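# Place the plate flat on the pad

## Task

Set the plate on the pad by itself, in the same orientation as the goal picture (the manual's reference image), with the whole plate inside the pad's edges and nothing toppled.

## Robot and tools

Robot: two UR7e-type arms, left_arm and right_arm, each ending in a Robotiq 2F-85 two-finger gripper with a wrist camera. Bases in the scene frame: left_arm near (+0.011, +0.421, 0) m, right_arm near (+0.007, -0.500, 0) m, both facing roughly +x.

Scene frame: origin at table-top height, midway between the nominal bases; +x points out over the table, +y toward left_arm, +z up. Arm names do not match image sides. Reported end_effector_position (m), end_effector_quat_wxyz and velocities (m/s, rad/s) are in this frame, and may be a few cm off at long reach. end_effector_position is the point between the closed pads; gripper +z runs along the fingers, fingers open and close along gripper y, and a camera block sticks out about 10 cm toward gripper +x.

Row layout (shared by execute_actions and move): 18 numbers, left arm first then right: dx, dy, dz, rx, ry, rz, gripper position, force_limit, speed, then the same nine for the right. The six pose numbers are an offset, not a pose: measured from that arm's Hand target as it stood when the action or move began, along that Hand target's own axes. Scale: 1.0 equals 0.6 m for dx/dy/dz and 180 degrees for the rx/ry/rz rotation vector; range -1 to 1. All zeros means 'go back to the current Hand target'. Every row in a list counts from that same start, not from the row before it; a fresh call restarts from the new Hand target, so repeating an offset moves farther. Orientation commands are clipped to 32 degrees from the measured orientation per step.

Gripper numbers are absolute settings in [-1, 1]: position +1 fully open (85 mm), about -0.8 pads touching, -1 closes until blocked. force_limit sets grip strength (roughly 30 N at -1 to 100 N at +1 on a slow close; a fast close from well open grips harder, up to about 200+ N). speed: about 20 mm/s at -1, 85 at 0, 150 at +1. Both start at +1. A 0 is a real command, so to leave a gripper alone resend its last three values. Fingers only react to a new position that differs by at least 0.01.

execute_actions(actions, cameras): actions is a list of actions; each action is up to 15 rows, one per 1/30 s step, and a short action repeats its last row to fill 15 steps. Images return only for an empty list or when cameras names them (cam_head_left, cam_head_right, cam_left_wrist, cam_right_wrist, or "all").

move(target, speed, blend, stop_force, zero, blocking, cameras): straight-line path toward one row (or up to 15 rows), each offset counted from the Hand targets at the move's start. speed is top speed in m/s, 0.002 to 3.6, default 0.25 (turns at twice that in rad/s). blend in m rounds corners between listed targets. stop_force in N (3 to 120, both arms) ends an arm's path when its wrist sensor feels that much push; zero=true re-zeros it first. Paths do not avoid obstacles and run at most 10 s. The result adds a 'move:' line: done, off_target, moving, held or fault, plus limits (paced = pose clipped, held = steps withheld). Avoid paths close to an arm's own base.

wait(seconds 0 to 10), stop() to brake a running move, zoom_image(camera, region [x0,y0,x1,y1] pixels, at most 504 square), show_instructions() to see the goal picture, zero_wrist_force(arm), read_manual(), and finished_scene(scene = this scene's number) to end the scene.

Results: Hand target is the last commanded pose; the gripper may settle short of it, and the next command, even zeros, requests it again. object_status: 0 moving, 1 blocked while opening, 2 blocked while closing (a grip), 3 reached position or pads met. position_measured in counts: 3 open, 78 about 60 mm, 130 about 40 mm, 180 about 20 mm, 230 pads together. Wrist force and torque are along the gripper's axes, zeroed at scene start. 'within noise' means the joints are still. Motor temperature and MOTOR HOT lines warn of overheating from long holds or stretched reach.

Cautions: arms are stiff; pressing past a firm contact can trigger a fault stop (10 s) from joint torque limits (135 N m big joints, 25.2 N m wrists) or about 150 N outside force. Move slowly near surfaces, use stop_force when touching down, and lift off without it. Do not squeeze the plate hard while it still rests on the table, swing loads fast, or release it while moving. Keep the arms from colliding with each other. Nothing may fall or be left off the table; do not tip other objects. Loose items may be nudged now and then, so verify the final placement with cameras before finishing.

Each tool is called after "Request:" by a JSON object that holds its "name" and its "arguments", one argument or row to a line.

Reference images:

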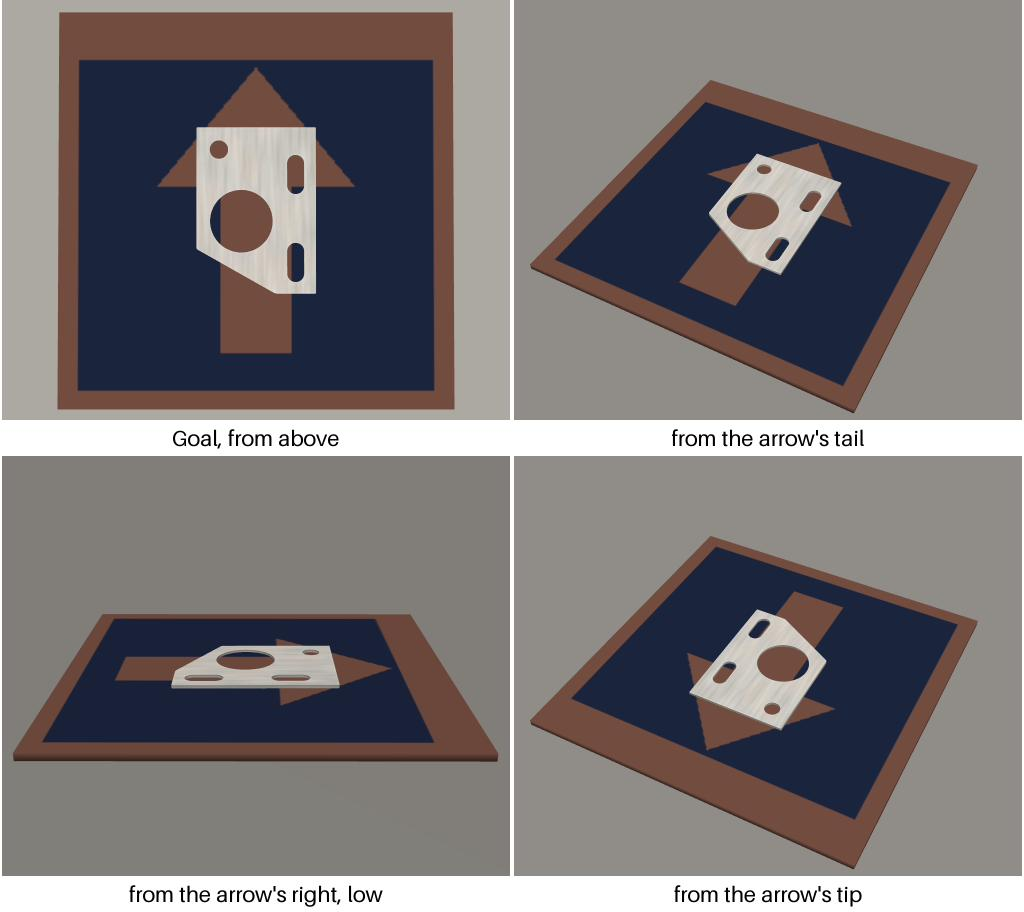

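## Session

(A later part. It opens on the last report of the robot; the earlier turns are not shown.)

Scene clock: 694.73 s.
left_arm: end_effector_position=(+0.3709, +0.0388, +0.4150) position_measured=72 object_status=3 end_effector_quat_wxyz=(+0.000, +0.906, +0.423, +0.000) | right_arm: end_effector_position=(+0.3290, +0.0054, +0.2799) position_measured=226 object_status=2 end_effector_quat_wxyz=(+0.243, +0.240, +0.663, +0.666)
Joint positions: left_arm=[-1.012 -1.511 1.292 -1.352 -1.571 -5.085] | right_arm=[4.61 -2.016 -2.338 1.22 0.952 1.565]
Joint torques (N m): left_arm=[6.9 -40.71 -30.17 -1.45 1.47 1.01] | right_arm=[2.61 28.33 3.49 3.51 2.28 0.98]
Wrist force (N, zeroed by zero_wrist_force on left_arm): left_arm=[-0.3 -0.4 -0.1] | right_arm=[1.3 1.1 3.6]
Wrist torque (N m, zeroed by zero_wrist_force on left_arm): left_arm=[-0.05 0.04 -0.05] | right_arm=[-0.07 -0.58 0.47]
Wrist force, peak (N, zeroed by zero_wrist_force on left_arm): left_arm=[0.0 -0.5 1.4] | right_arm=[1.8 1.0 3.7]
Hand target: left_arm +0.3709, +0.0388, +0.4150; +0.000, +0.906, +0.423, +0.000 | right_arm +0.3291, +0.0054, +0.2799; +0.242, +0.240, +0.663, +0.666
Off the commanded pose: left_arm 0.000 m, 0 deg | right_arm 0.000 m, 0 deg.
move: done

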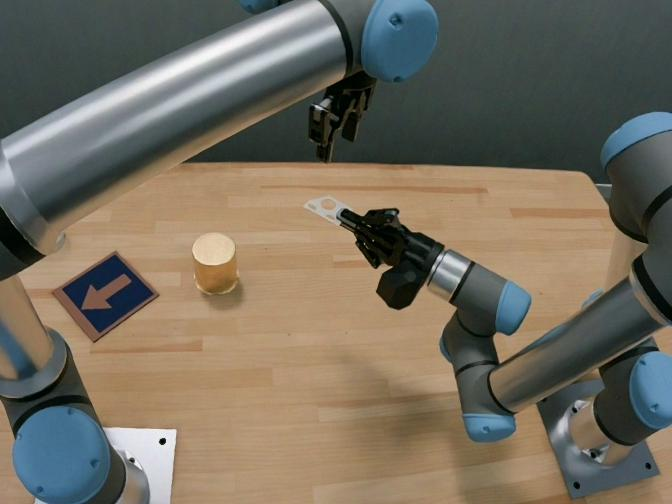

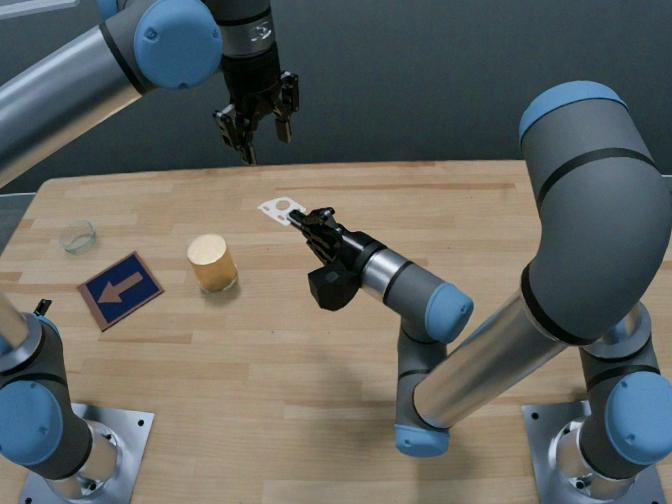

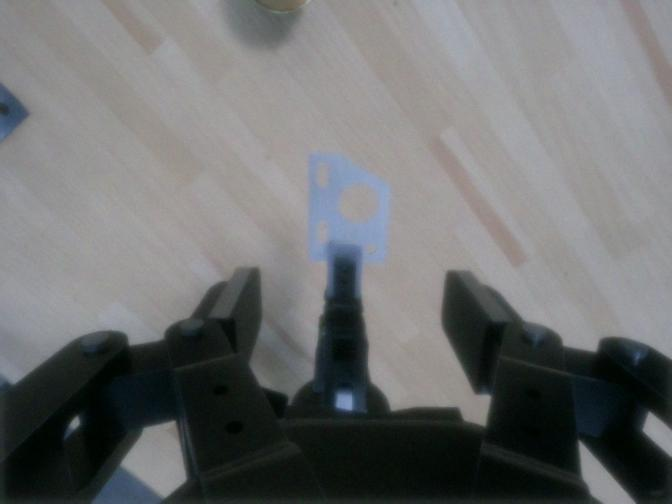

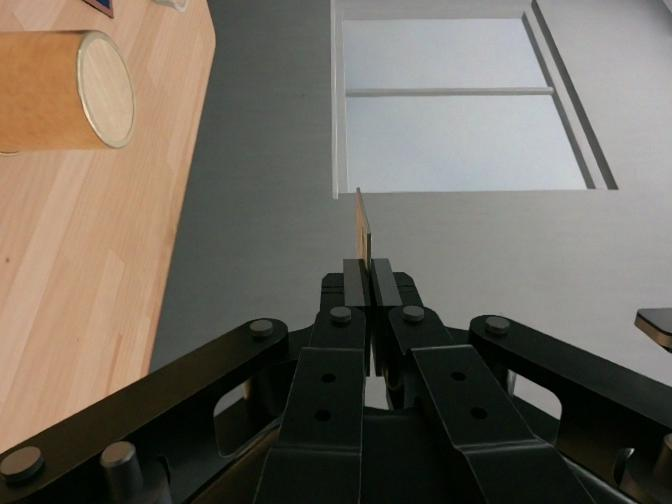

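Request:
{"name": "move", "arguments": {
  "target": [
    [0,0.0038,0.1967,0,0,0.0072,0.45,-1,-1,0,0,0,0,0,0,-1,-1,-1]
  ],
  "speed": 0.08,
  "cameras": ["cam_left_wrist","cam_right_wrist"]
}}

Request:
{"name": "zoom_image", "arguments": {
  "camera": "cam_left_wrist",
  "region": [226, 180, 526, 405]
}}

Request:
{"name": "zoom_image", "arguments": {
  "camera": "cam_right_wrist",
  "region": [310, 160, 430, 290]
}}

Scene clock: 747.80 s.
left_arm: end_effector_position=(+0.3726, +0.0373, +0.2969) position_measured=72 object_status=3 end_effector_quat_wxyz=(+0.000, +0.911, +0.412, +0.000) | right_arm: end_effector_position=(+0.3291, +0.0054, +0.2799) position_measured=226 object_status=2 end_effector_quat_wxyz=(+0.242, +0.240, +0.663, +0.666)
Joint positions: left_arm=[-1.011 -1.524 1.609 -1.655 -1.571 -5.061] | right_arm=[4.61 -2.016 -2.338 1.22 0.952 1.565]
Joint torques (N m): left_arm=[5.75 -38.9 -26 -2.98 -0.91 -1.88] | right_arm=[-7.47 19.69 3.61 4.09 2.32 0.25]
Wrist force (N, zeroed by zero_wrist_force on left_arm): left_arm=[-0.1 -0.4 -0.1] | right_arm=[1.6 1.0 3.5]
Wrist torque (N m, zeroed by zero_wrist_force on left_arm): left_arm=[-0.06 0.00 -0.11] | right_arm=[-0.08 -0.63 0.46]
Wrist force, peak (N, zeroed by zero_wrist_force on left_arm): left_arm=[-0.2 -0.6 -1.4] | right_arm=[1.9 0.9 3.7]
Hand target: left_arm +0.3726, +0.0373, +0.2970; +0.000, +0.911, +0.412, +0.000 | right_arm +0.3291, +0.0054, +0.2799; +0.242, +0.240, +0.663, +0.666
Off the commanded pose: left_arm 0.000 m, 0 deg | right_arm 0.000 m, 0 deg.
move: done
Images, in order (width x height): cam_left_wrist 672x504, cam_right_wrist 672x504.

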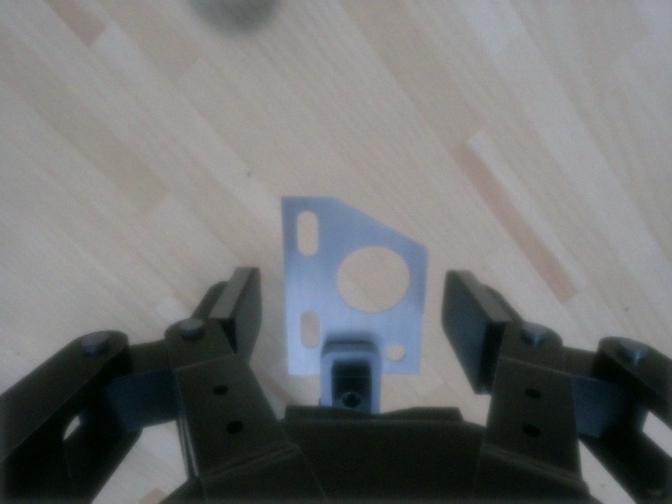

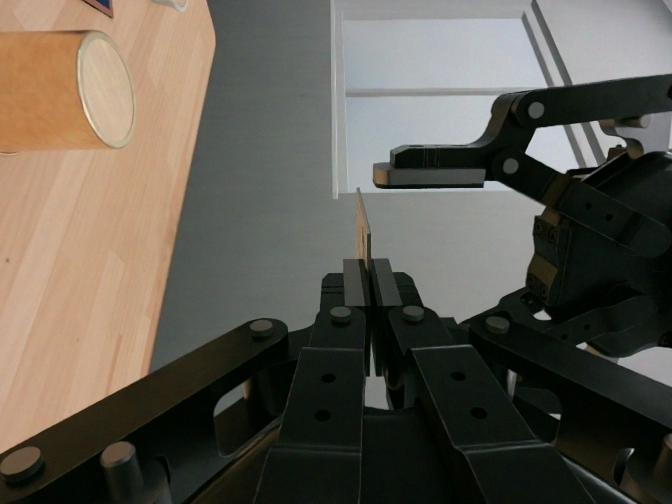

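Scaled by 1.680 from the camera's 672x504 image, which has a finer 960x720 frame.

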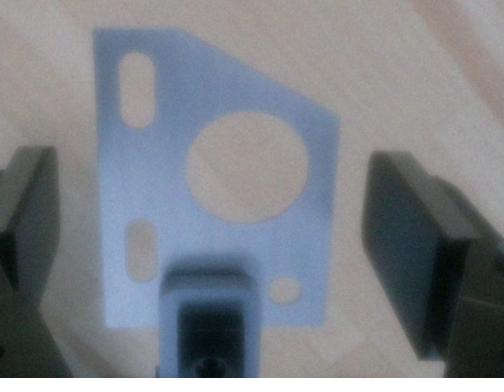

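Scaled by 3.877 from the camera's 672x504 image, which has a finer 960x720 frame.

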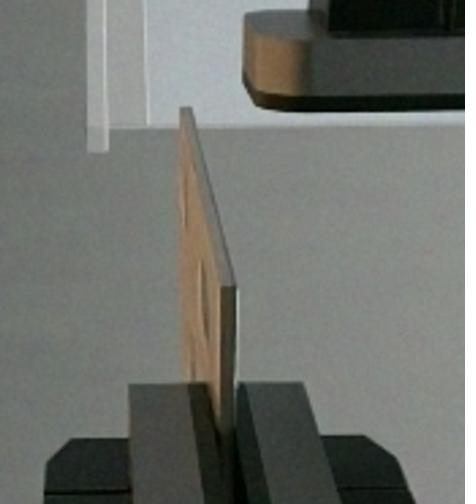

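Request:
{"name": "move", "arguments": {
  "target": [
    [0,0.0013,0.0024,0,0,0,0.45,-1,-1,0,0,0,0,0,0,-1,-1,-1]
  ],
  "speed": 0.02
}}

Request:
{"name": "move", "arguments": {
  "target": [
    [0,0,0,0,0,0,-1,-1,-1,0,0,0,0,0,0,-1,-1,-1]
  ],
  "speed": 0.03
}}

Request:
{"name": "wait", "arguments": {
  "seconds": 0.7,
  "cameras": ["cam_left_wrist","cam_right_wrist"]
}}

Request:
{"name": "zoom_image", "arguments": {
  "camera": "cam_right_wrist",
  "region": [310, 160, 430, 290]
}}

Request:
{"name": "zoom_image", "arguments": {
  "camera": "cam_left_wrist",
  "region": [226, 180, 526, 405]
}}

Scene clock: 766.40 s.
left_arm: end_effector_position=(+0.3732, +0.0368, +0.2956) position_measured=72 object_status=3 end_effector_quat_wxyz=(+0.000, +0.911, +0.412, +0.000) | right_arm: end_effector_position=(+0.3291, +0.0054, +0.2799) position_measured=226 object_status=2 end_effector_quat_wxyz=(+0.242, +0.240, +0.663, +0.666)
Joint positions: left_arm=[-1.01 -1.522 1.61 -1.659 -1.571 -5.06] | right_arm=[4.61 -2.016 -2.338 1.22 0.952 1.565]
Joint torques (N m): left_arm=[6.22 -18.52 -19.37 -3.46 -0.84 1.67] | right_arm=[-8.23 19.51 3.33 4.1 2.76 -0.22]
Wrist force (N, zeroed by zero_wrist_force on left_arm): left_arm=[0.0 -0.5 -0.3] | right_arm=[1.5 1.1 3.7]
Wrist torque (N m, zeroed by zero_wrist_force on left_arm): left_arm=[-0.08 0.00 -0.11] | right_arm=[-0.07 -0.60 0.46]
Wrist force, peak (N, zeroed by zero_wrist_force on left_arm): left_arm=[-0.1 -0.6 -0.5] | right_arm=[1.7 0.7 3.9]
Hand target: left_arm +0.3732, +0.0368, +0.2956; +0.000, +0.911, +0.412, +0.000 | right_arm +0.3291, +0.0054, +0.2799; +0.242, +0.240, +0.663, +0.666
Off the commanded pose: left_arm 0.000 m, 0 deg | right_arm 0.000 m, 0 deg.
move: done

Scene clock: 769.63 s.
left_arm: end_effector_position=(+0.3732, +0.0368, +0.2956) position_measured=230 object_status=0 end_effector_quat_wxyz=(+0.000, +0.911, +0.412, +0.000) | right_arm: end_effector_position=(+0.3291, +0.0054, +0.2799) position_measured=226 object_status=2 end_effector_quat_wxyz=(+0.242, +0.240, +0.663, +0.666)
Joint positions: left_arm=[-1.01 -1.522 1.61 -1.659 -1.571 -5.06] | right_arm=[4.61 -2.016 -2.338 1.22 0.952 1.565]
Joint torques (N m): left_arm=[2.28 -12.7 -7.38 -3.48 -0.88 -0.79] | right_arm=[13.04 47.81 29.9 9.2 3.89 -0.28]
Wrist force (N, zeroed by zero_wrist_force on left_arm): left_arm=[4.6 -6.9 -26.2] | right_arm=[-6.0 -26.2 -1.5]
Wrist torque (N m, zeroed by zero_wrist_force on left_arm): left_arm=[0.14 -0.13 -0.05] | right_arm=[0.48 -0.63 0.39]
Wrist force, peak (N, zeroed by zero_wrist_force on left_arm): left_arm=[4.8 -9.2 -28.1] | right_arm=[-8.9 -28.5 -1.9]
Hand target: left_arm +0.3732, +0.0368, +0.2956; +0.000, +0.911, +0.412, +0.000 | right_arm +0.3291, +0.0054, +0.2799; +0.242, +0.240, +0.663, +0.666
Off the commanded pose: left_arm 0.000 m, 0 deg | right_arm 0.000 m, 0 deg.
move: done

Scene clock: 770.33 s.
left_arm: end_effector_position=(+0.3732, +0.0368, +0.2956) position_measured=230 object_status=3 end_effector_quat_wxyz=(+0.000, +0.911, +0.412, +0.000) | right_arm: end_effector_position=(+0.3290, +0.0054, +0.2799) position_measured=226 object_status=2 end_effector_quat_wxyz=(+0.242, +0.240, +0.663, +0.666)
Joint positions: left_arm=[-1.01 -1.522 1.61 -1.659 -1.571 -5.06] | right_arm=[4.61 -2.016 -2.338 1.22 0.952 1.565]
Joint torques (N m): left_arm=[1.3 -6.51 -7.21 -2.29 -0.89 -1.39] | right_arm=[13.81 45.84 29.05 7.4 1.49 -0.31]
Wrist force (N, zeroed by zero_wrist_force on left_arm): left_arm=[4.5 -7.0 -26.0] | right_arm=[-6.4 -26.4 -1.4]
Wrist torque (N m, zeroed by zero_wrist_force on left_arm): left_arm=[0.13 -0.11 -0.05] | right_arm=[0.45 -0.60 0.39]
Wrist force, peak (N, zeroed by zero_wrist_force on left_arm): left_arm=[4.7 -7.1 -26.2] | right_arm=[-6.3 -26.5 -1.4]
Hand target: left_arm +0.3732, +0.0368, +0.2956; +0.000, +0.911, +0.412, +0.000 | right_arm +0.3291, +0.0054, +0.2799; +0.242, +0.240, +0.663, +0.666
Tool commands: left_gripper/position=-1.0 left_gripper/force_limit=-1.0 left_gripper/speed=-1.0 right_gripper/position=-1.0 right_gripper/force_limit=-1.0 right_gripper/speed=-1.0
Off the commanded pose: left_arm 0.000 m, 0 deg | right_arm 0.000 m, 0 deg.
wait: 0.70 s; at rest by 0.17 s
Images, in order (width x height): cam_left_wrist 672x504, cam_right_wrist 672x504.

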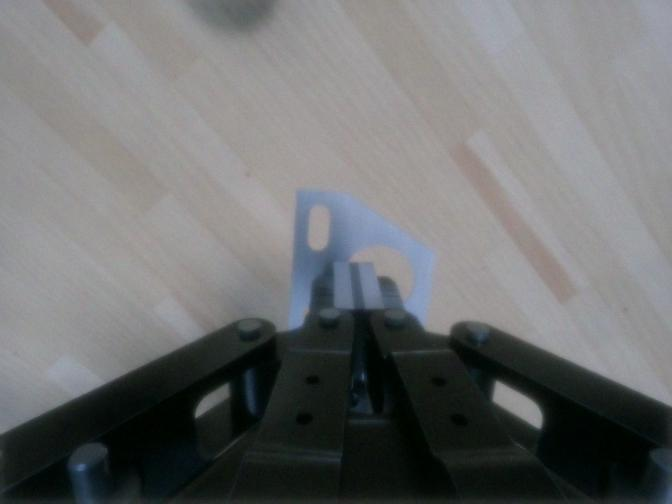

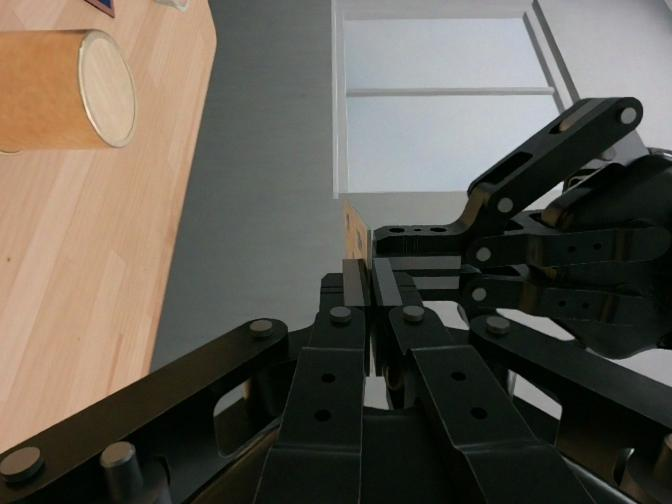

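Scaled by 3.877 from the camera's 672x504 image, which has a finer 960x720 frame.

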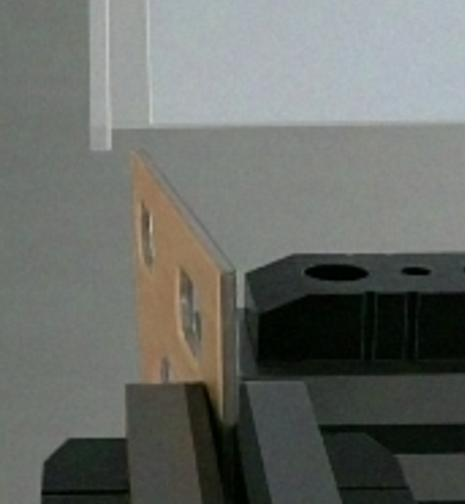

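Scaled by 1.680 from the camera's 672x504 image, which has a finer 960x720 frame.

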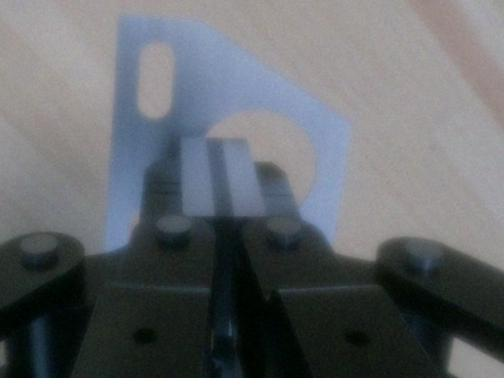

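Request:
{"name": "move", "arguments": {
  "target": [0,0,-0.0667,0,0,0,-1,-1,-1,0,0,0,0,0,0,-1,-1,-1],
  "speed": 0.04,
  "cameras": ["all"]
}}

Scene clock: 803.27 s.
left_arm: end_effector_position=(+0.3732, +0.0368, +0.3357) position_measured=230 object_status=3 end_effector_quat_wxyz=(+0.000, +0.911, +0.412, +0.000) | right_arm: end_effector_position=(+0.3290, +0.0054, +0.2799) position_measured=226 object_status=2 end_effector_quat_wxyz=(+0.242, +0.240, +0.663, +0.666)
Joint positions: left_arm=[-1.01 -1.526 1.512 -1.557 -1.571 -5.06] | right_arm=[4.61 -2.016 -2.338 1.22 0.952 1.565]
Joint torques (N m): left_arm=[2.52 -18.19 -17.75 -4.25 -0.42 0.64] | right_arm=[-6.54 26.1 3.23 -0.07 0.08 -0.19]
Wrist force (N, zeroed by zero_wrist_force on left_arm): left_arm=[0.0 -0.7 0.2] | right_arm=[1.1 1.2 3.5]
Wrist torque (N m, zeroed by zero_wrist_force on left_arm): left_arm=[-0.07 0.00 -0.11] | right_arm=[-0.06 -0.54 0.45]
Wrist force, peak (N, zeroed by zero_wrist_force on left_arm): left_arm=[4.7 -7.1 -26.3] | right_arm=[-6.5 -26.5 -1.5]
Hand target: left_arm +0.3732, +0.0368, +0.3356; +0.000, +0.911, +0.412, +0.000 | right_arm +0.3291, +0.0054, +0.2799; +0.242, +0.240, +0.663, +0.666
Off the commanded pose: left_arm 0.000 m, 0 deg | right_arm 0.000 m, 0 deg.
move: done

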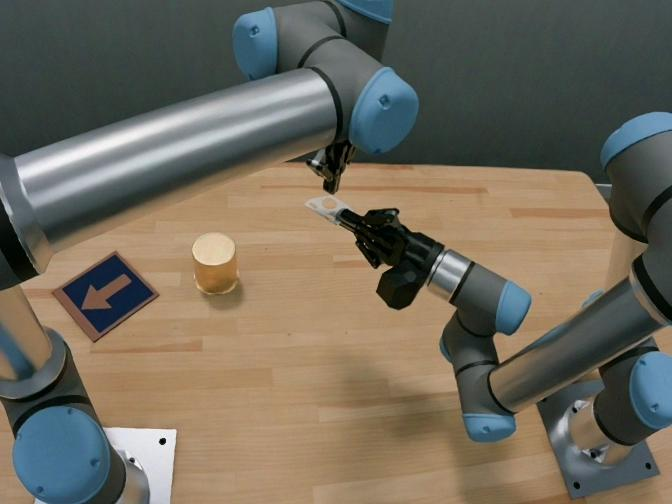

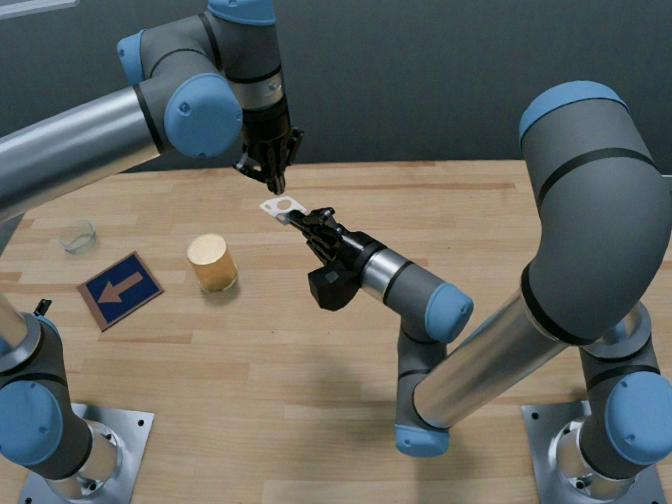

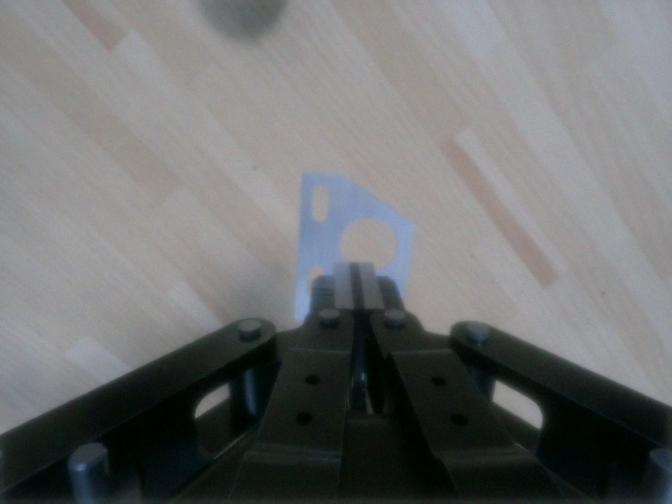

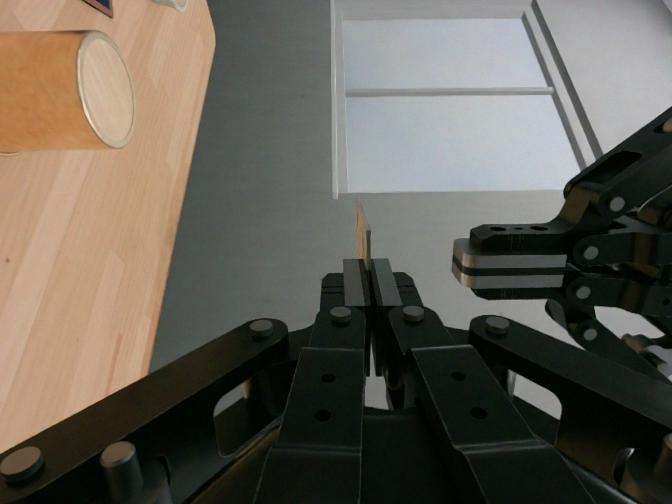

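Request:
{"name": "zoom_image", "arguments": {
  "camera": "cam_right_wrist",
  "region": [316, 180, 436, 300]
}}

Request:
{"name": "zoom_image", "arguments": {
  "camera": "cam_left_wrist",
  "region": [276, 150, 456, 330]
}}

Request:
{"name": "zoom_image", "arguments": {
  "camera": "cam_head_left",
  "region": [280, 140, 400, 260]
}}

Scaled by 4.200 from the camera's 672x504 image, which has a finer 960x720 frame.

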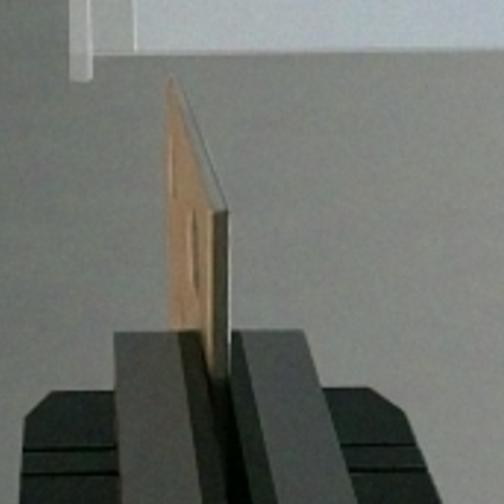

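Scaled by 2.800 from the camera's 672x504 image, which has a finer 960x720 frame.

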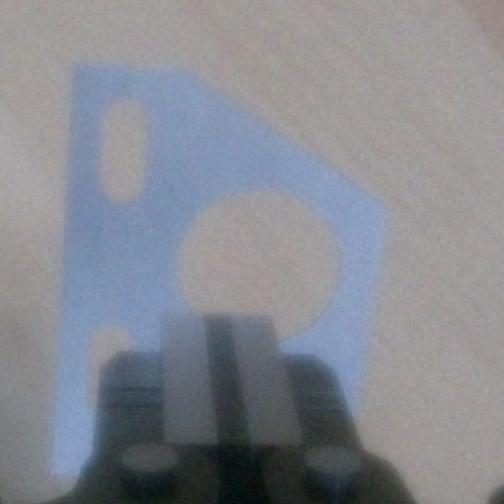

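Scaled by 4.200 from the camera's 672x504 image, which has a finer 960x720 frame.

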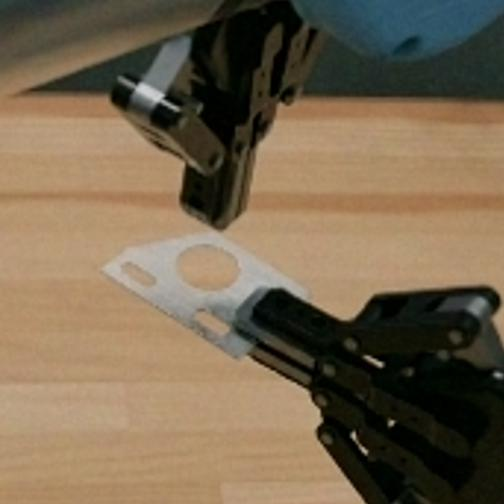

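Request:
{"name": "move", "arguments": {
  "target": [0.0015,0.0038,0.0533,0,0,0.0233,-1,-1,-1,0,0,0,0,0,0,-1,-1,-1],
  "speed": 0.08
}}

Request:
{"name": "move", "arguments": {
  "target": [0,0,0.02,0,0,0,-1,-1,-1,0,0,0,0,0,0,-1,-1,-1],
  "speed": 0.004,
  "stop_force": 3
}}

Scene clock: 902.33 s.
left_arm: end_effector_position=(+0.3756, +0.0360, +0.3035) position_measured=230 object_status=3 end_effector_quat_wxyz=(+0.000, +0.925, +0.379, +0.000) | right_arm: end_effector_position=(+0.3291, +0.0054, +0.2799) position_measured=226 object_status=2 end_effector_quat_wxyz=(+0.242, +0.240, +0.663, +0.666)
Joint positions: left_arm=[-1.007 -1.518 1.585 -1.638 -1.571 -4.984] | right_arm=[4.61 -2.016 -2.338 1.22 0.952 1.565]
Joint torques (N m): left_arm=[-0.17 -40.17 -27.61 -2.72 1.21 -0.73] | right_arm=[-6.88 19.35 3.19 0.01 -0.02 -0.21]
Wrist force (N, zeroed by zero_wrist_force on left_arm): left_arm=[-0.2 -0.6 -0.1] | right_arm=[1.2 1.5 3.5]
Wrist torque (N m, zeroed by zero_wrist_force on left_arm): left_arm=[-0.10 0.00 0.04] | right_arm=[-0.01 -0.55 0.45]
Wrist force, peak (N, zeroed by zero_wrist_force on left_arm): left_arm=[0.0 -0.7 -1.0] | right_arm=[1.1 1.3 3.7]
Hand target: left_arm +0.3755, +0.0360, +0.3036; +0.000, +0.925, +0.379, +0.000 | right_arm +0.3291, +0.0054, +0.2799; +0.242, +0.240, +0.663, +0.666
Off the commanded pose: left_arm 0.000 m, 0 deg | right_arm 0.000 m, 0 deg.
move: done

Scene clock: 904.60 s.
left_arm: end_effector_position=(+0.3755, +0.0360, +0.2983) position_measured=230 object_status=3 end_effector_quat_wxyz=(+0.000, +0.925, +0.379, +0.000) | right_arm: end_effector_position=(+0.3291, +0.0054, +0.2798) position_measured=226 object_status=2 end_effector_quat_wxyz=(+0.242, +0.240, +0.663, +0.666)
Joint positions: left_arm=[-1.007 -1.517 1.598 -1.652 -1.571 -4.984] | right_arm=[4.61 -2.016 -2.338 1.22 0.952 1.565]
Joint torques (N m): left_arm=[-8.68 -23.38 -31.33 -1.35 1.21 1.61] | right_arm=[-7.73 24.57 11.65 3.82 -0.15 -0.13]
Wrist force (N, zeroed by zero_wrist_force on left_arm): left_arm=[0.8 -1.1 -2.8] | right_arm=[0.8 -1.9 2.7]
Wrist torque (N m, zeroed by zero_wrist_force on left_arm): left_arm=[-0.10 -0.01 0.05] | right_arm=[0.02 -0.53 0.45]
Wrist force, peak (N, zeroed by zero_wrist_force on left_arm): left_arm=[1.1 -1.2 -3.8] | right_arm=[1.1 -2.5 3.0]
Hand target: left_arm +0.3755, +0.0360, +0.2983; +0.000, +0.925, +0.379, +0.000 (not the last commanded pose) | right_arm +0.3291, +0.0054, +0.2799; +0.242, +0.240, +0.663, +0.666
Off the commanded pose: left_arm 0.007 m, 0 deg | right_arm 0.000 m, 0 deg.
move: contact (left_arm)

Request:
{"name": "move", "arguments": {
  "target": [
    [0,0,-0.0417,0,0,0,-1,-1,-1,0,0,0,0,0,0,-1,-1,-1],
    [0,0,-0.0417,0,0,0,0.45,-1,-0.5,0,0,0,0,0,0,-1,-1,-1]
  ],
  "speed": 0.06,
  "cameras": ["cam_left_wrist","cam_right_wrist"]
}}

Scene clock: 918.10 s.
left_arm: end_effector_position=(+0.3755, +0.0360, +0.3233) position_measured=72 object_status=0 end_effector_quat_wxyz=(+0.000, +0.925, +0.379, +0.000) | right_arm: end_effector_position=(+0.3291, +0.0054, +0.2799) position_measured=226 object_status=2 end_effector_quat_wxyz=(+0.242, +0.240, +0.663, +0.666)
Joint positions: left_arm=[-1.007 -1.52 1.537 -1.588 -1.571 -4.984] | right_arm=[4.61 -2.016 -2.338 1.22 0.952 1.565]
Joint torques (N m): left_arm=[6.15 -16.73 -21.84 -1.61 1.5 1.67] | right_arm=[-8.65 30.31 11.02 -0.22 -0.22 -0.04]
Wrist force (N, zeroed by zero_wrist_force on left_arm): left_arm=[0.1 -0.4 0.2] | right_arm=[1.0 1.2 3.5]
Wrist torque (N m, zeroed by zero_wrist_force on left_arm): left_arm=[-0.05 -0.04 0.03] | right_arm=[-0.05 -0.53 0.46]
Wrist force, peak (N, zeroed by zero_wrist_force on left_arm): left_arm=[0.6 -1.0 -3.4] | right_arm=[1.3 1.3 3.8]
Hand target: left_arm +0.3755, +0.0360, +0.3233; +0.000, +0.925, +0.379, +0.000 | right_arm +0.3291, +0.0054, +0.2799; +0.242, +0.240, +0.663, +0.666
Off the commanded pose: left_arm 0.000 m, 0 deg | right_arm 0.000 m, 0 deg.
move: done
Images, in order (width x height): cam_left_wrist 672x504, cam_right_wrist 672x504.

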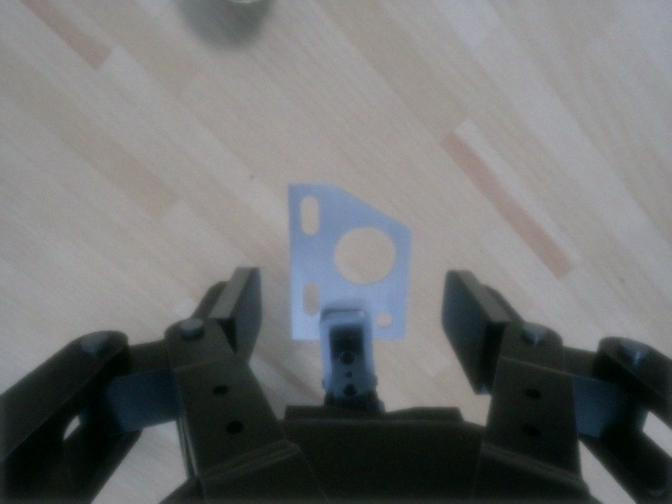

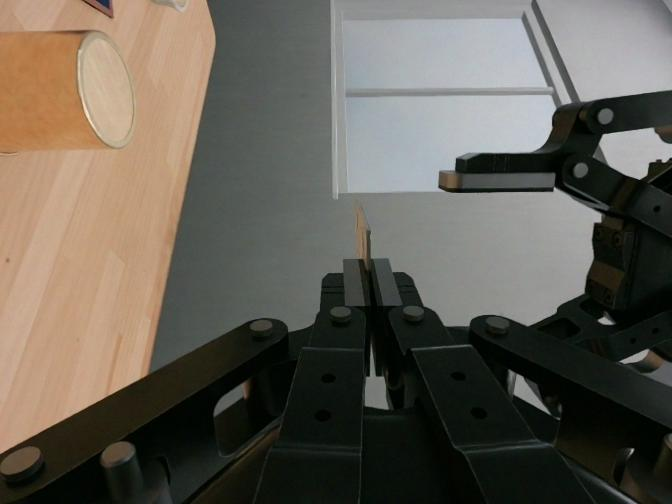

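Request:
{"name": "move", "arguments": {
  "target": [0,0,0.0535,0,0,0,0.45,-1,-0.5,0,0,0,0,0,0,-1,-1,-1],
  "speed": 0.02,
  "stop_force": 4,
  "cameras": ["cam_left_wrist","cam_right_wrist"]
}}

Request:
{"name": "zoom_image", "arguments": {
  "camera": "cam_right_wrist",
  "region": [316, 160, 556, 340]
}}

Scene clock: 930.70 s.
left_arm: end_effector_position=(+0.3755, +0.0360, +0.2912) position_measured=72 object_status=3 end_effector_quat_wxyz=(+0.000, +0.925, +0.379, +0.000) | right_arm: end_effector_position=(+0.3291, +0.0054, +0.2799) position_measured=226 object_status=2 end_effector_quat_wxyz=(+0.242, +0.240, +0.663, +0.666)
Joint positions: left_arm=[-1.007 -1.516 1.615 -1.67 -1.571 -4.984] | right_arm=[4.61 -2.016 -2.338 1.22 0.952 1.565]
Joint torques (N m): left_arm=[-7.77 -33.24 -32.76 -1.43 1.08 -1.75] | right_arm=[-7.01 20.06 4.72 0.07 -0.37 -0.13]
Wrist force (N, zeroed by zero_wrist_force on left_arm): left_arm=[0.0 -0.7 -0.3] | right_arm=[1.0 1.0 3.6]
Wrist torque (N m, zeroed by zero_wrist_force on left_arm): left_arm=[-0.11 -0.01 0.03] | right_arm=[-0.08 -0.53 0.45]
Wrist force, peak (N, zeroed by zero_wrist_force on left_arm): left_arm=[0.0 -0.9 0.3] | right_arm=[0.9 1.4 3.8]
Hand target: left_arm +0.3755, +0.0360, +0.2912; +0.000, +0.925, +0.379, +0.000 | right_arm +0.3291, +0.0054, +0.2799; +0.242, +0.240, +0.663, +0.666
Off the commanded pose: left_arm 0.000 m, 0 deg | right_arm 0.000 m, 0 deg.
move: done
Images, in order (width x height): cam_left_wrist 672x504, cam_right_wrist 672x504.

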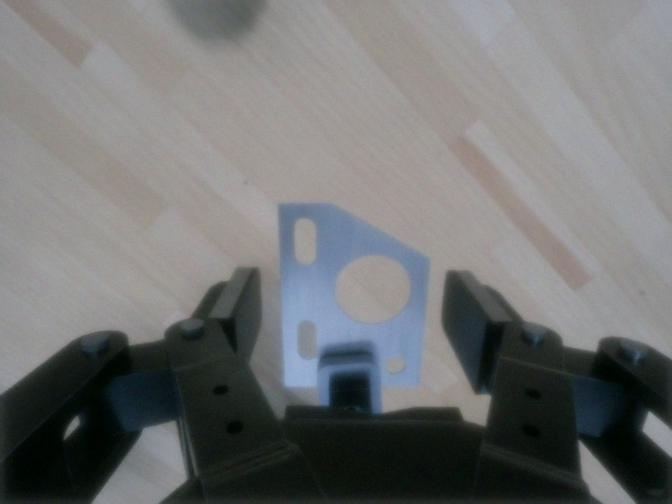

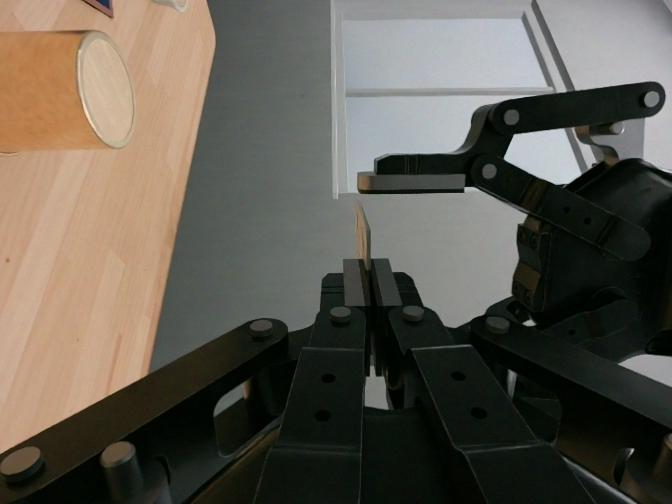

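Scaled by 2.100 from the camera's 672x504 image, which has a finer 960x720 frame.

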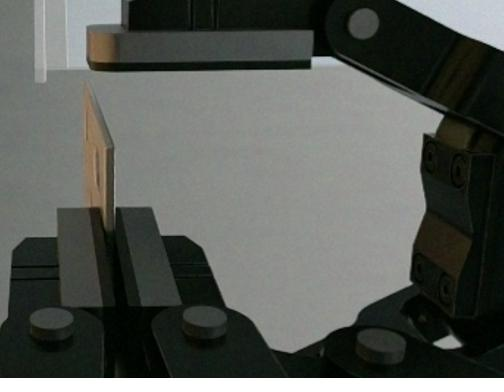

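Request:
{"name": "move", "arguments": {
  "target": [0,0,0,0,0,0,-1,-1,-1,0,0,0,0,0,0,-1,-1,-1],
  "cameras": ["cam_left_wrist","cam_right_wrist"]
}}

Scene clock: 940.77 s.
left_arm: end_effector_position=(+0.3755, +0.0359, +0.2912) position_measured=109 object_status=0 end_effector_quat_wxyz=(+0.000, +0.925, +0.379, +0.000) | right_arm: end_effector_position=(+0.3291, +0.0054, +0.2799) position_measured=226 object_status=2 end_effector_quat_wxyz=(+0.242, +0.240, +0.663, +0.666)
Joint positions: left_arm=[-1.007 -1.516 1.615 -1.67 -1.571 -4.984] | right_arm=[4.61 -2.016 -2.338 1.22 0.952 1.565]
Joint torques (N m): left_arm=[-9.17 -40.42 -26.14 -1.59 1.2 -1.82] | right_arm=[-6.8 20.54 4.56 1.93 -0.51 0.06]
Wrist force (N, zeroed by zero_wrist_force on left_arm): left_arm=[1.9 7.3 -2.6] | right_arm=[10.8 -1.4 2.4]
Wrist torque (N m, zeroed by zero_wrist_force on left_arm): left_arm=[-0.23 -0.02 -0.12] | right_arm=[0.01 -0.56 0.50]
Wrist force, peak (N, zeroed by zero_wrist_force on left_arm): left_arm=[1.8 7.5 -2.8] | right_arm=[11.1 -1.6 2.6]
Hand target: left_arm +0.3755, +0.0360, +0.2912; +0.000, +0.925, +0.379, +0.000 | right_arm +0.3291, +0.0054, +0.2799; +0.242, +0.240, +0.663, +0.666
Off the commanded pose: left_arm 0.000 m, 0 deg | right_arm 0.000 m, 0 deg.
move: done
Images, in order (width x height): cam_left_wrist 672x504, cam_right_wrist 672x504.

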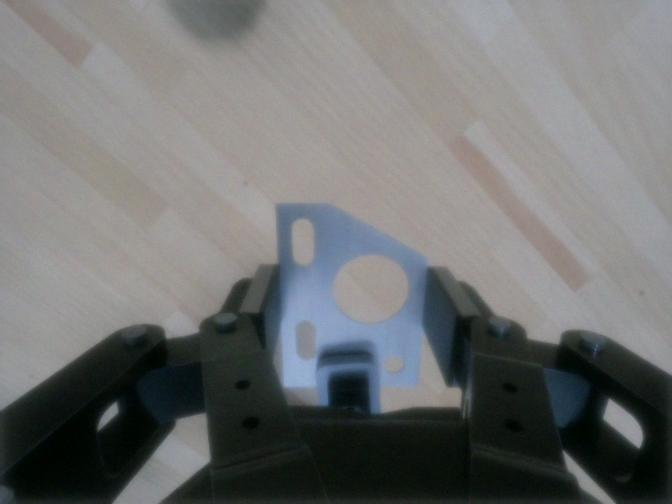

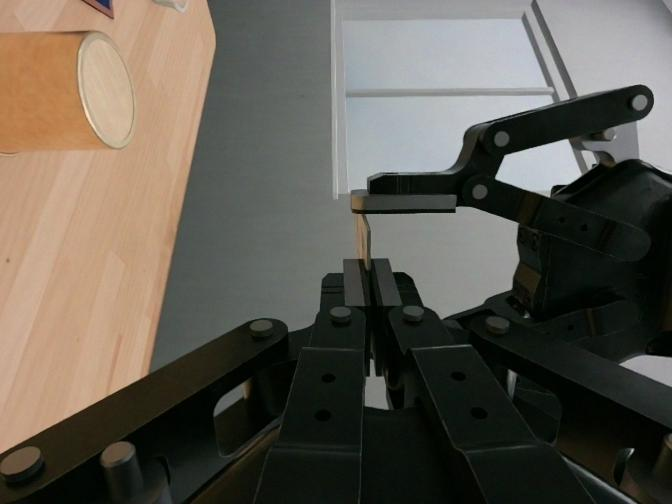

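Request:
{"name": "move", "arguments": {
  "target": [0,0,0,0,0,0,-1,-1,-1,0,0,0,0,0,0,0,-1,-1],
  "cameras": ["cam_left_wrist","cam_right_wrist"]
}}

Scene clock: 947.43 s.
left_arm: end_effector_position=(+0.3755, +0.0360, +0.2912) position_measured=109 object_status=2 end_effector_quat_wxyz=(+0.000, +0.925, +0.379, +0.000) | right_arm: end_effector_position=(+0.3291, +0.0054, +0.2799) position_measured=128 object_status=0 end_effector_quat_wxyz=(+0.242, +0.240, +0.663, +0.666)
Joint positions: left_arm=[-1.007 -1.516 1.615 -1.67 -1.571 -4.984] | right_arm=[4.61 -2.016 -2.338 1.22 0.952 1.565]
Joint torques (N m): left_arm=[-8.46 -31.12 -17.55 -2.13 1.17 -1.74] | right_arm=[-7.19 21.25 5.02 -0.04 -0.6 -0.13]
Wrist force (N, zeroed by zero_wrist_force on left_arm): left_arm=[-0.1 -0.6 0.1] | right_arm=[0.9 1.6 3.4]
Wrist torque (N m, zeroed by zero_wrist_force on left_arm): left_arm=[-0.09 0.01 0.03] | right_arm=[-0.05 -0.51 0.46]
Wrist force, peak (N, zeroed by zero_wrist_force on left_arm): left_arm=[1.9 7.4 -2.8] | right_arm=[11.4 -1.5 2.7]
Hand target: left_arm +0.3755, +0.0360, +0.2912; +0.000, +0.925, +0.379, +0.000 | right_arm +0.3291, +0.0054, +0.2799; +0.242, +0.240, +0.663, +0.666
Off the commanded pose: left_arm 0.000 m, 0 deg | right_arm 0.000 m, 0 deg.
move: done
Images, in order (width x height): cam_left_wrist 672x504, cam_right_wrist 672x504.

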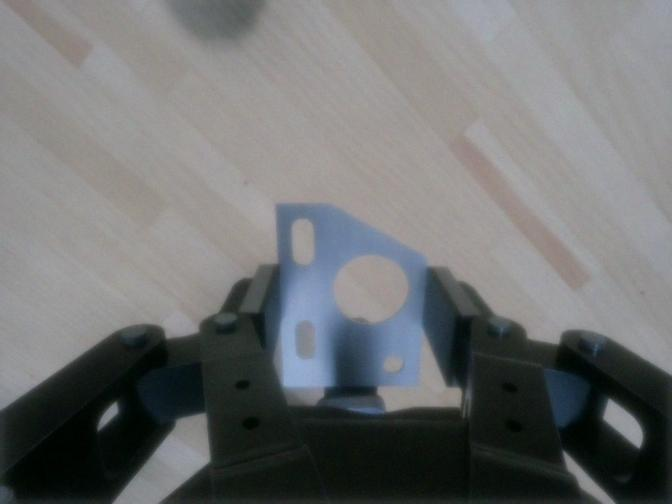

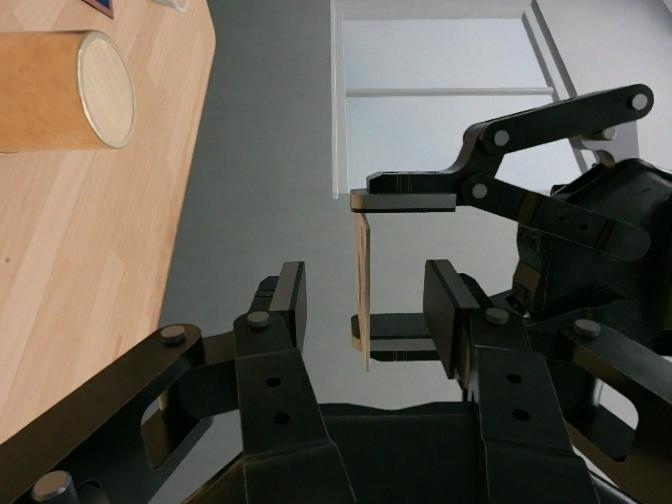

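Request:
{"name": "move", "arguments": {
  "target": [
    [0,0,0,0,0,0,-1,-1,-1,0,0,-0.17,0,0,0,0,-1,-1],
    [0.5528,-0.463,-0.015,0,0,0.5206,-1,-1,-1,0,0,-0.3,0,0,0,0,-1,-1]
  ],
  "speed": [0.12,0.25],
  "blend": [0.01,0],
  "cameras": ["all"]
}}

Scene clock: 980.53 s.
left_arm: end_effector_position=(+0.4142, +0.4338, +0.2993) position_measured=109 object_status=2 end_effector_quat_wxyz=(+0.000, +0.933, -0.359, +0.000) | right_arm: end_effector_position=(+0.2199, -0.1253, +0.2789) position_measured=129 object_status=3 end_effector_quat_wxyz=(+0.242, +0.240, +0.663, +0.666)
Joint positions: left_arm=[-0.245 -1.833 1.875 -1.613 -1.571 -2.71] | right_arm=[5.23 -1.859 -2.833 1.568 0.332 1.553]
Joint torques (N m): left_arm=[7.63 -26.42 -18.35 -3.81 -0.27 1.69] | right_arm=[-10.82 17.22 9.8 -1.33 2.51 -1.04]
Wrist force (N, zeroed by zero_wrist_force on left_arm): left_arm=[-0.2 -0.3 0.7] | right_arm=[0.9 1.6 3.7]
Wrist torque (N m, zeroed by zero_wrist_force on left_arm): left_arm=[0.00 -0.01 -0.08] | right_arm=[-0.03 -0.52 0.46]
Wrist force, peak (N, zeroed by zero_wrist_force on left_arm): left_arm=[-1.3 -1.4 0.6] | right_arm=[1.2 1.5 5.2]
Hand target: left_arm +0.4141, +0.4339, +0.2994; +0.000, +0.933, -0.359, +0.000 (not the last commanded pose) | right_arm +0.2199, -0.1253, +0.2789; +0.242, +0.240, +0.663, +0.666 (not the last commanded pose)
Off the commanded pose: left_arm 0.033 m, 7 deg | right_arm 0.010 m, 0 deg.
move: held (right_arm; a check stopped the path), off_target (left_arm; braked when a check withheld steps of right_arm); path passed 1 of 2 targets; limits=held
pose unreachable (right arm): on one or more control steps of this call, first in action 0 (counted from 0), this arm could not follow its commanded pose, so it was not sent that pose on those steps. It may still have moved: this result reports where it is.
cause: moving toward the commanded pose would bring two parts of the arm too close to each other (joints 3 (elbow) to 5 (wrist 2) lie between them).

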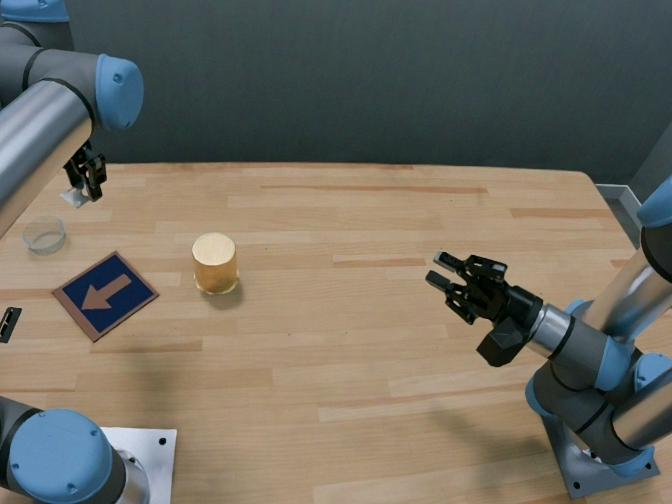

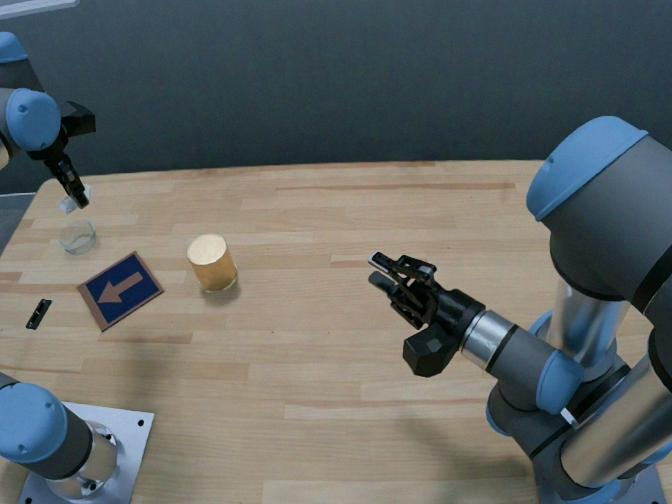

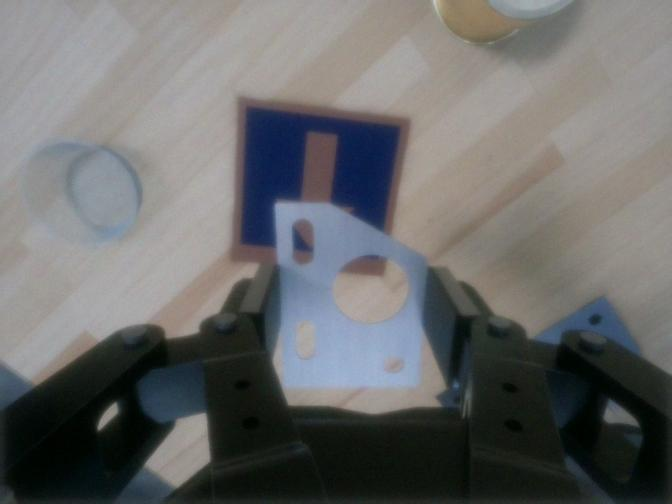

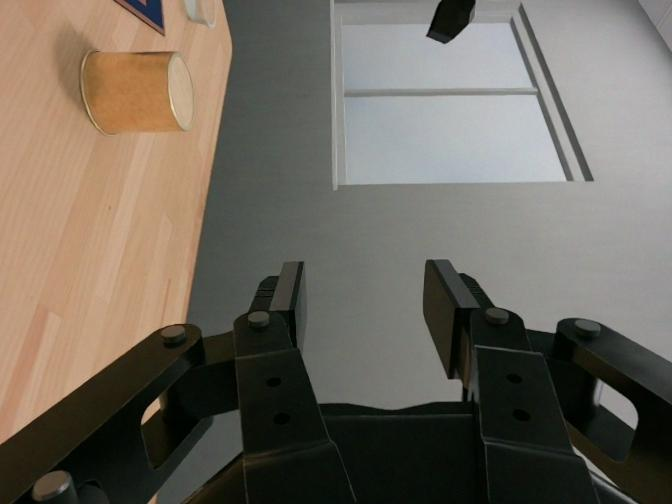

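Request:
{"name": "move", "arguments": {
  "target": [-0.037,-0.0433,0.2989,0,0,0.039,-1,-1,-1,0,0,0,0,0,0,0,-1,-1],
  "speed": 0.15,
  "cameras": ["cam_left_wrist"]
}}

Scene clock: 1006.50 s.
left_arm: end_effector_position=(+0.4150, +0.4681, +0.1200) position_measured=109 object_status=2 end_effector_quat_wxyz=(+0.000, +0.910, -0.415, +0.000) | right_arm: end_effector_position=(+0.2199, -0.1253, +0.2789) position_measured=129 object_status=3 end_effector_quat_wxyz=(+0.242, +0.240, +0.663, +0.666)
Joint positions: left_arm=[-0.158 -1.683 2.241 -2.129 -1.571 -2.501] | right_arm=[5.23 -1.859 -2.833 1.567 0.332 1.553]
Joint torques (N m): left_arm=[-9.75 -21.15 -18.81 -4.21 -2.17 -0.58] | right_arm=[-9.6 5.23 9.65 -1.28 2.67 0.04]
Wrist force (N, zeroed by zero_wrist_force on left_arm): left_arm=[-0.2 -0.4 0.7] | right_arm=[1.3 1.6 3.5]
Wrist torque (N m, zeroed by zero_wrist_force on left_arm): left_arm=[-0.03 0.03 -0.01] | right_arm=[-0.04 -0.58 0.46]
Wrist force, peak (N, zeroed by zero_wrist_force on left_arm): left_arm=[-0.6 -0.4 2.8] | right_arm=[1.1 1.5 4.0]
Hand target: left_arm +0.4150, +0.4680, +0.1200; +0.000, +0.910, -0.416, +0.000 | right_arm +0.2199, -0.1253, +0.2789; +0.242, +0.240, +0.663, +0.666
Off the commanded pose: left_arm 0.000 m, 0 deg | right_arm 0.000 m, 0 deg.
move: done
Images, in order (width x height): cam_left_wrist 672x504.

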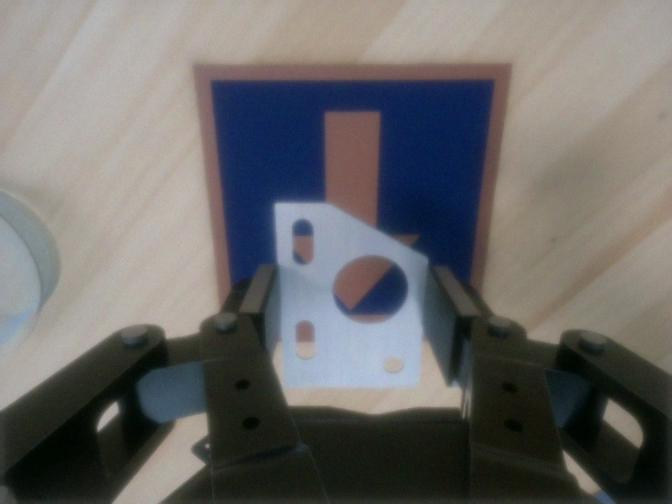

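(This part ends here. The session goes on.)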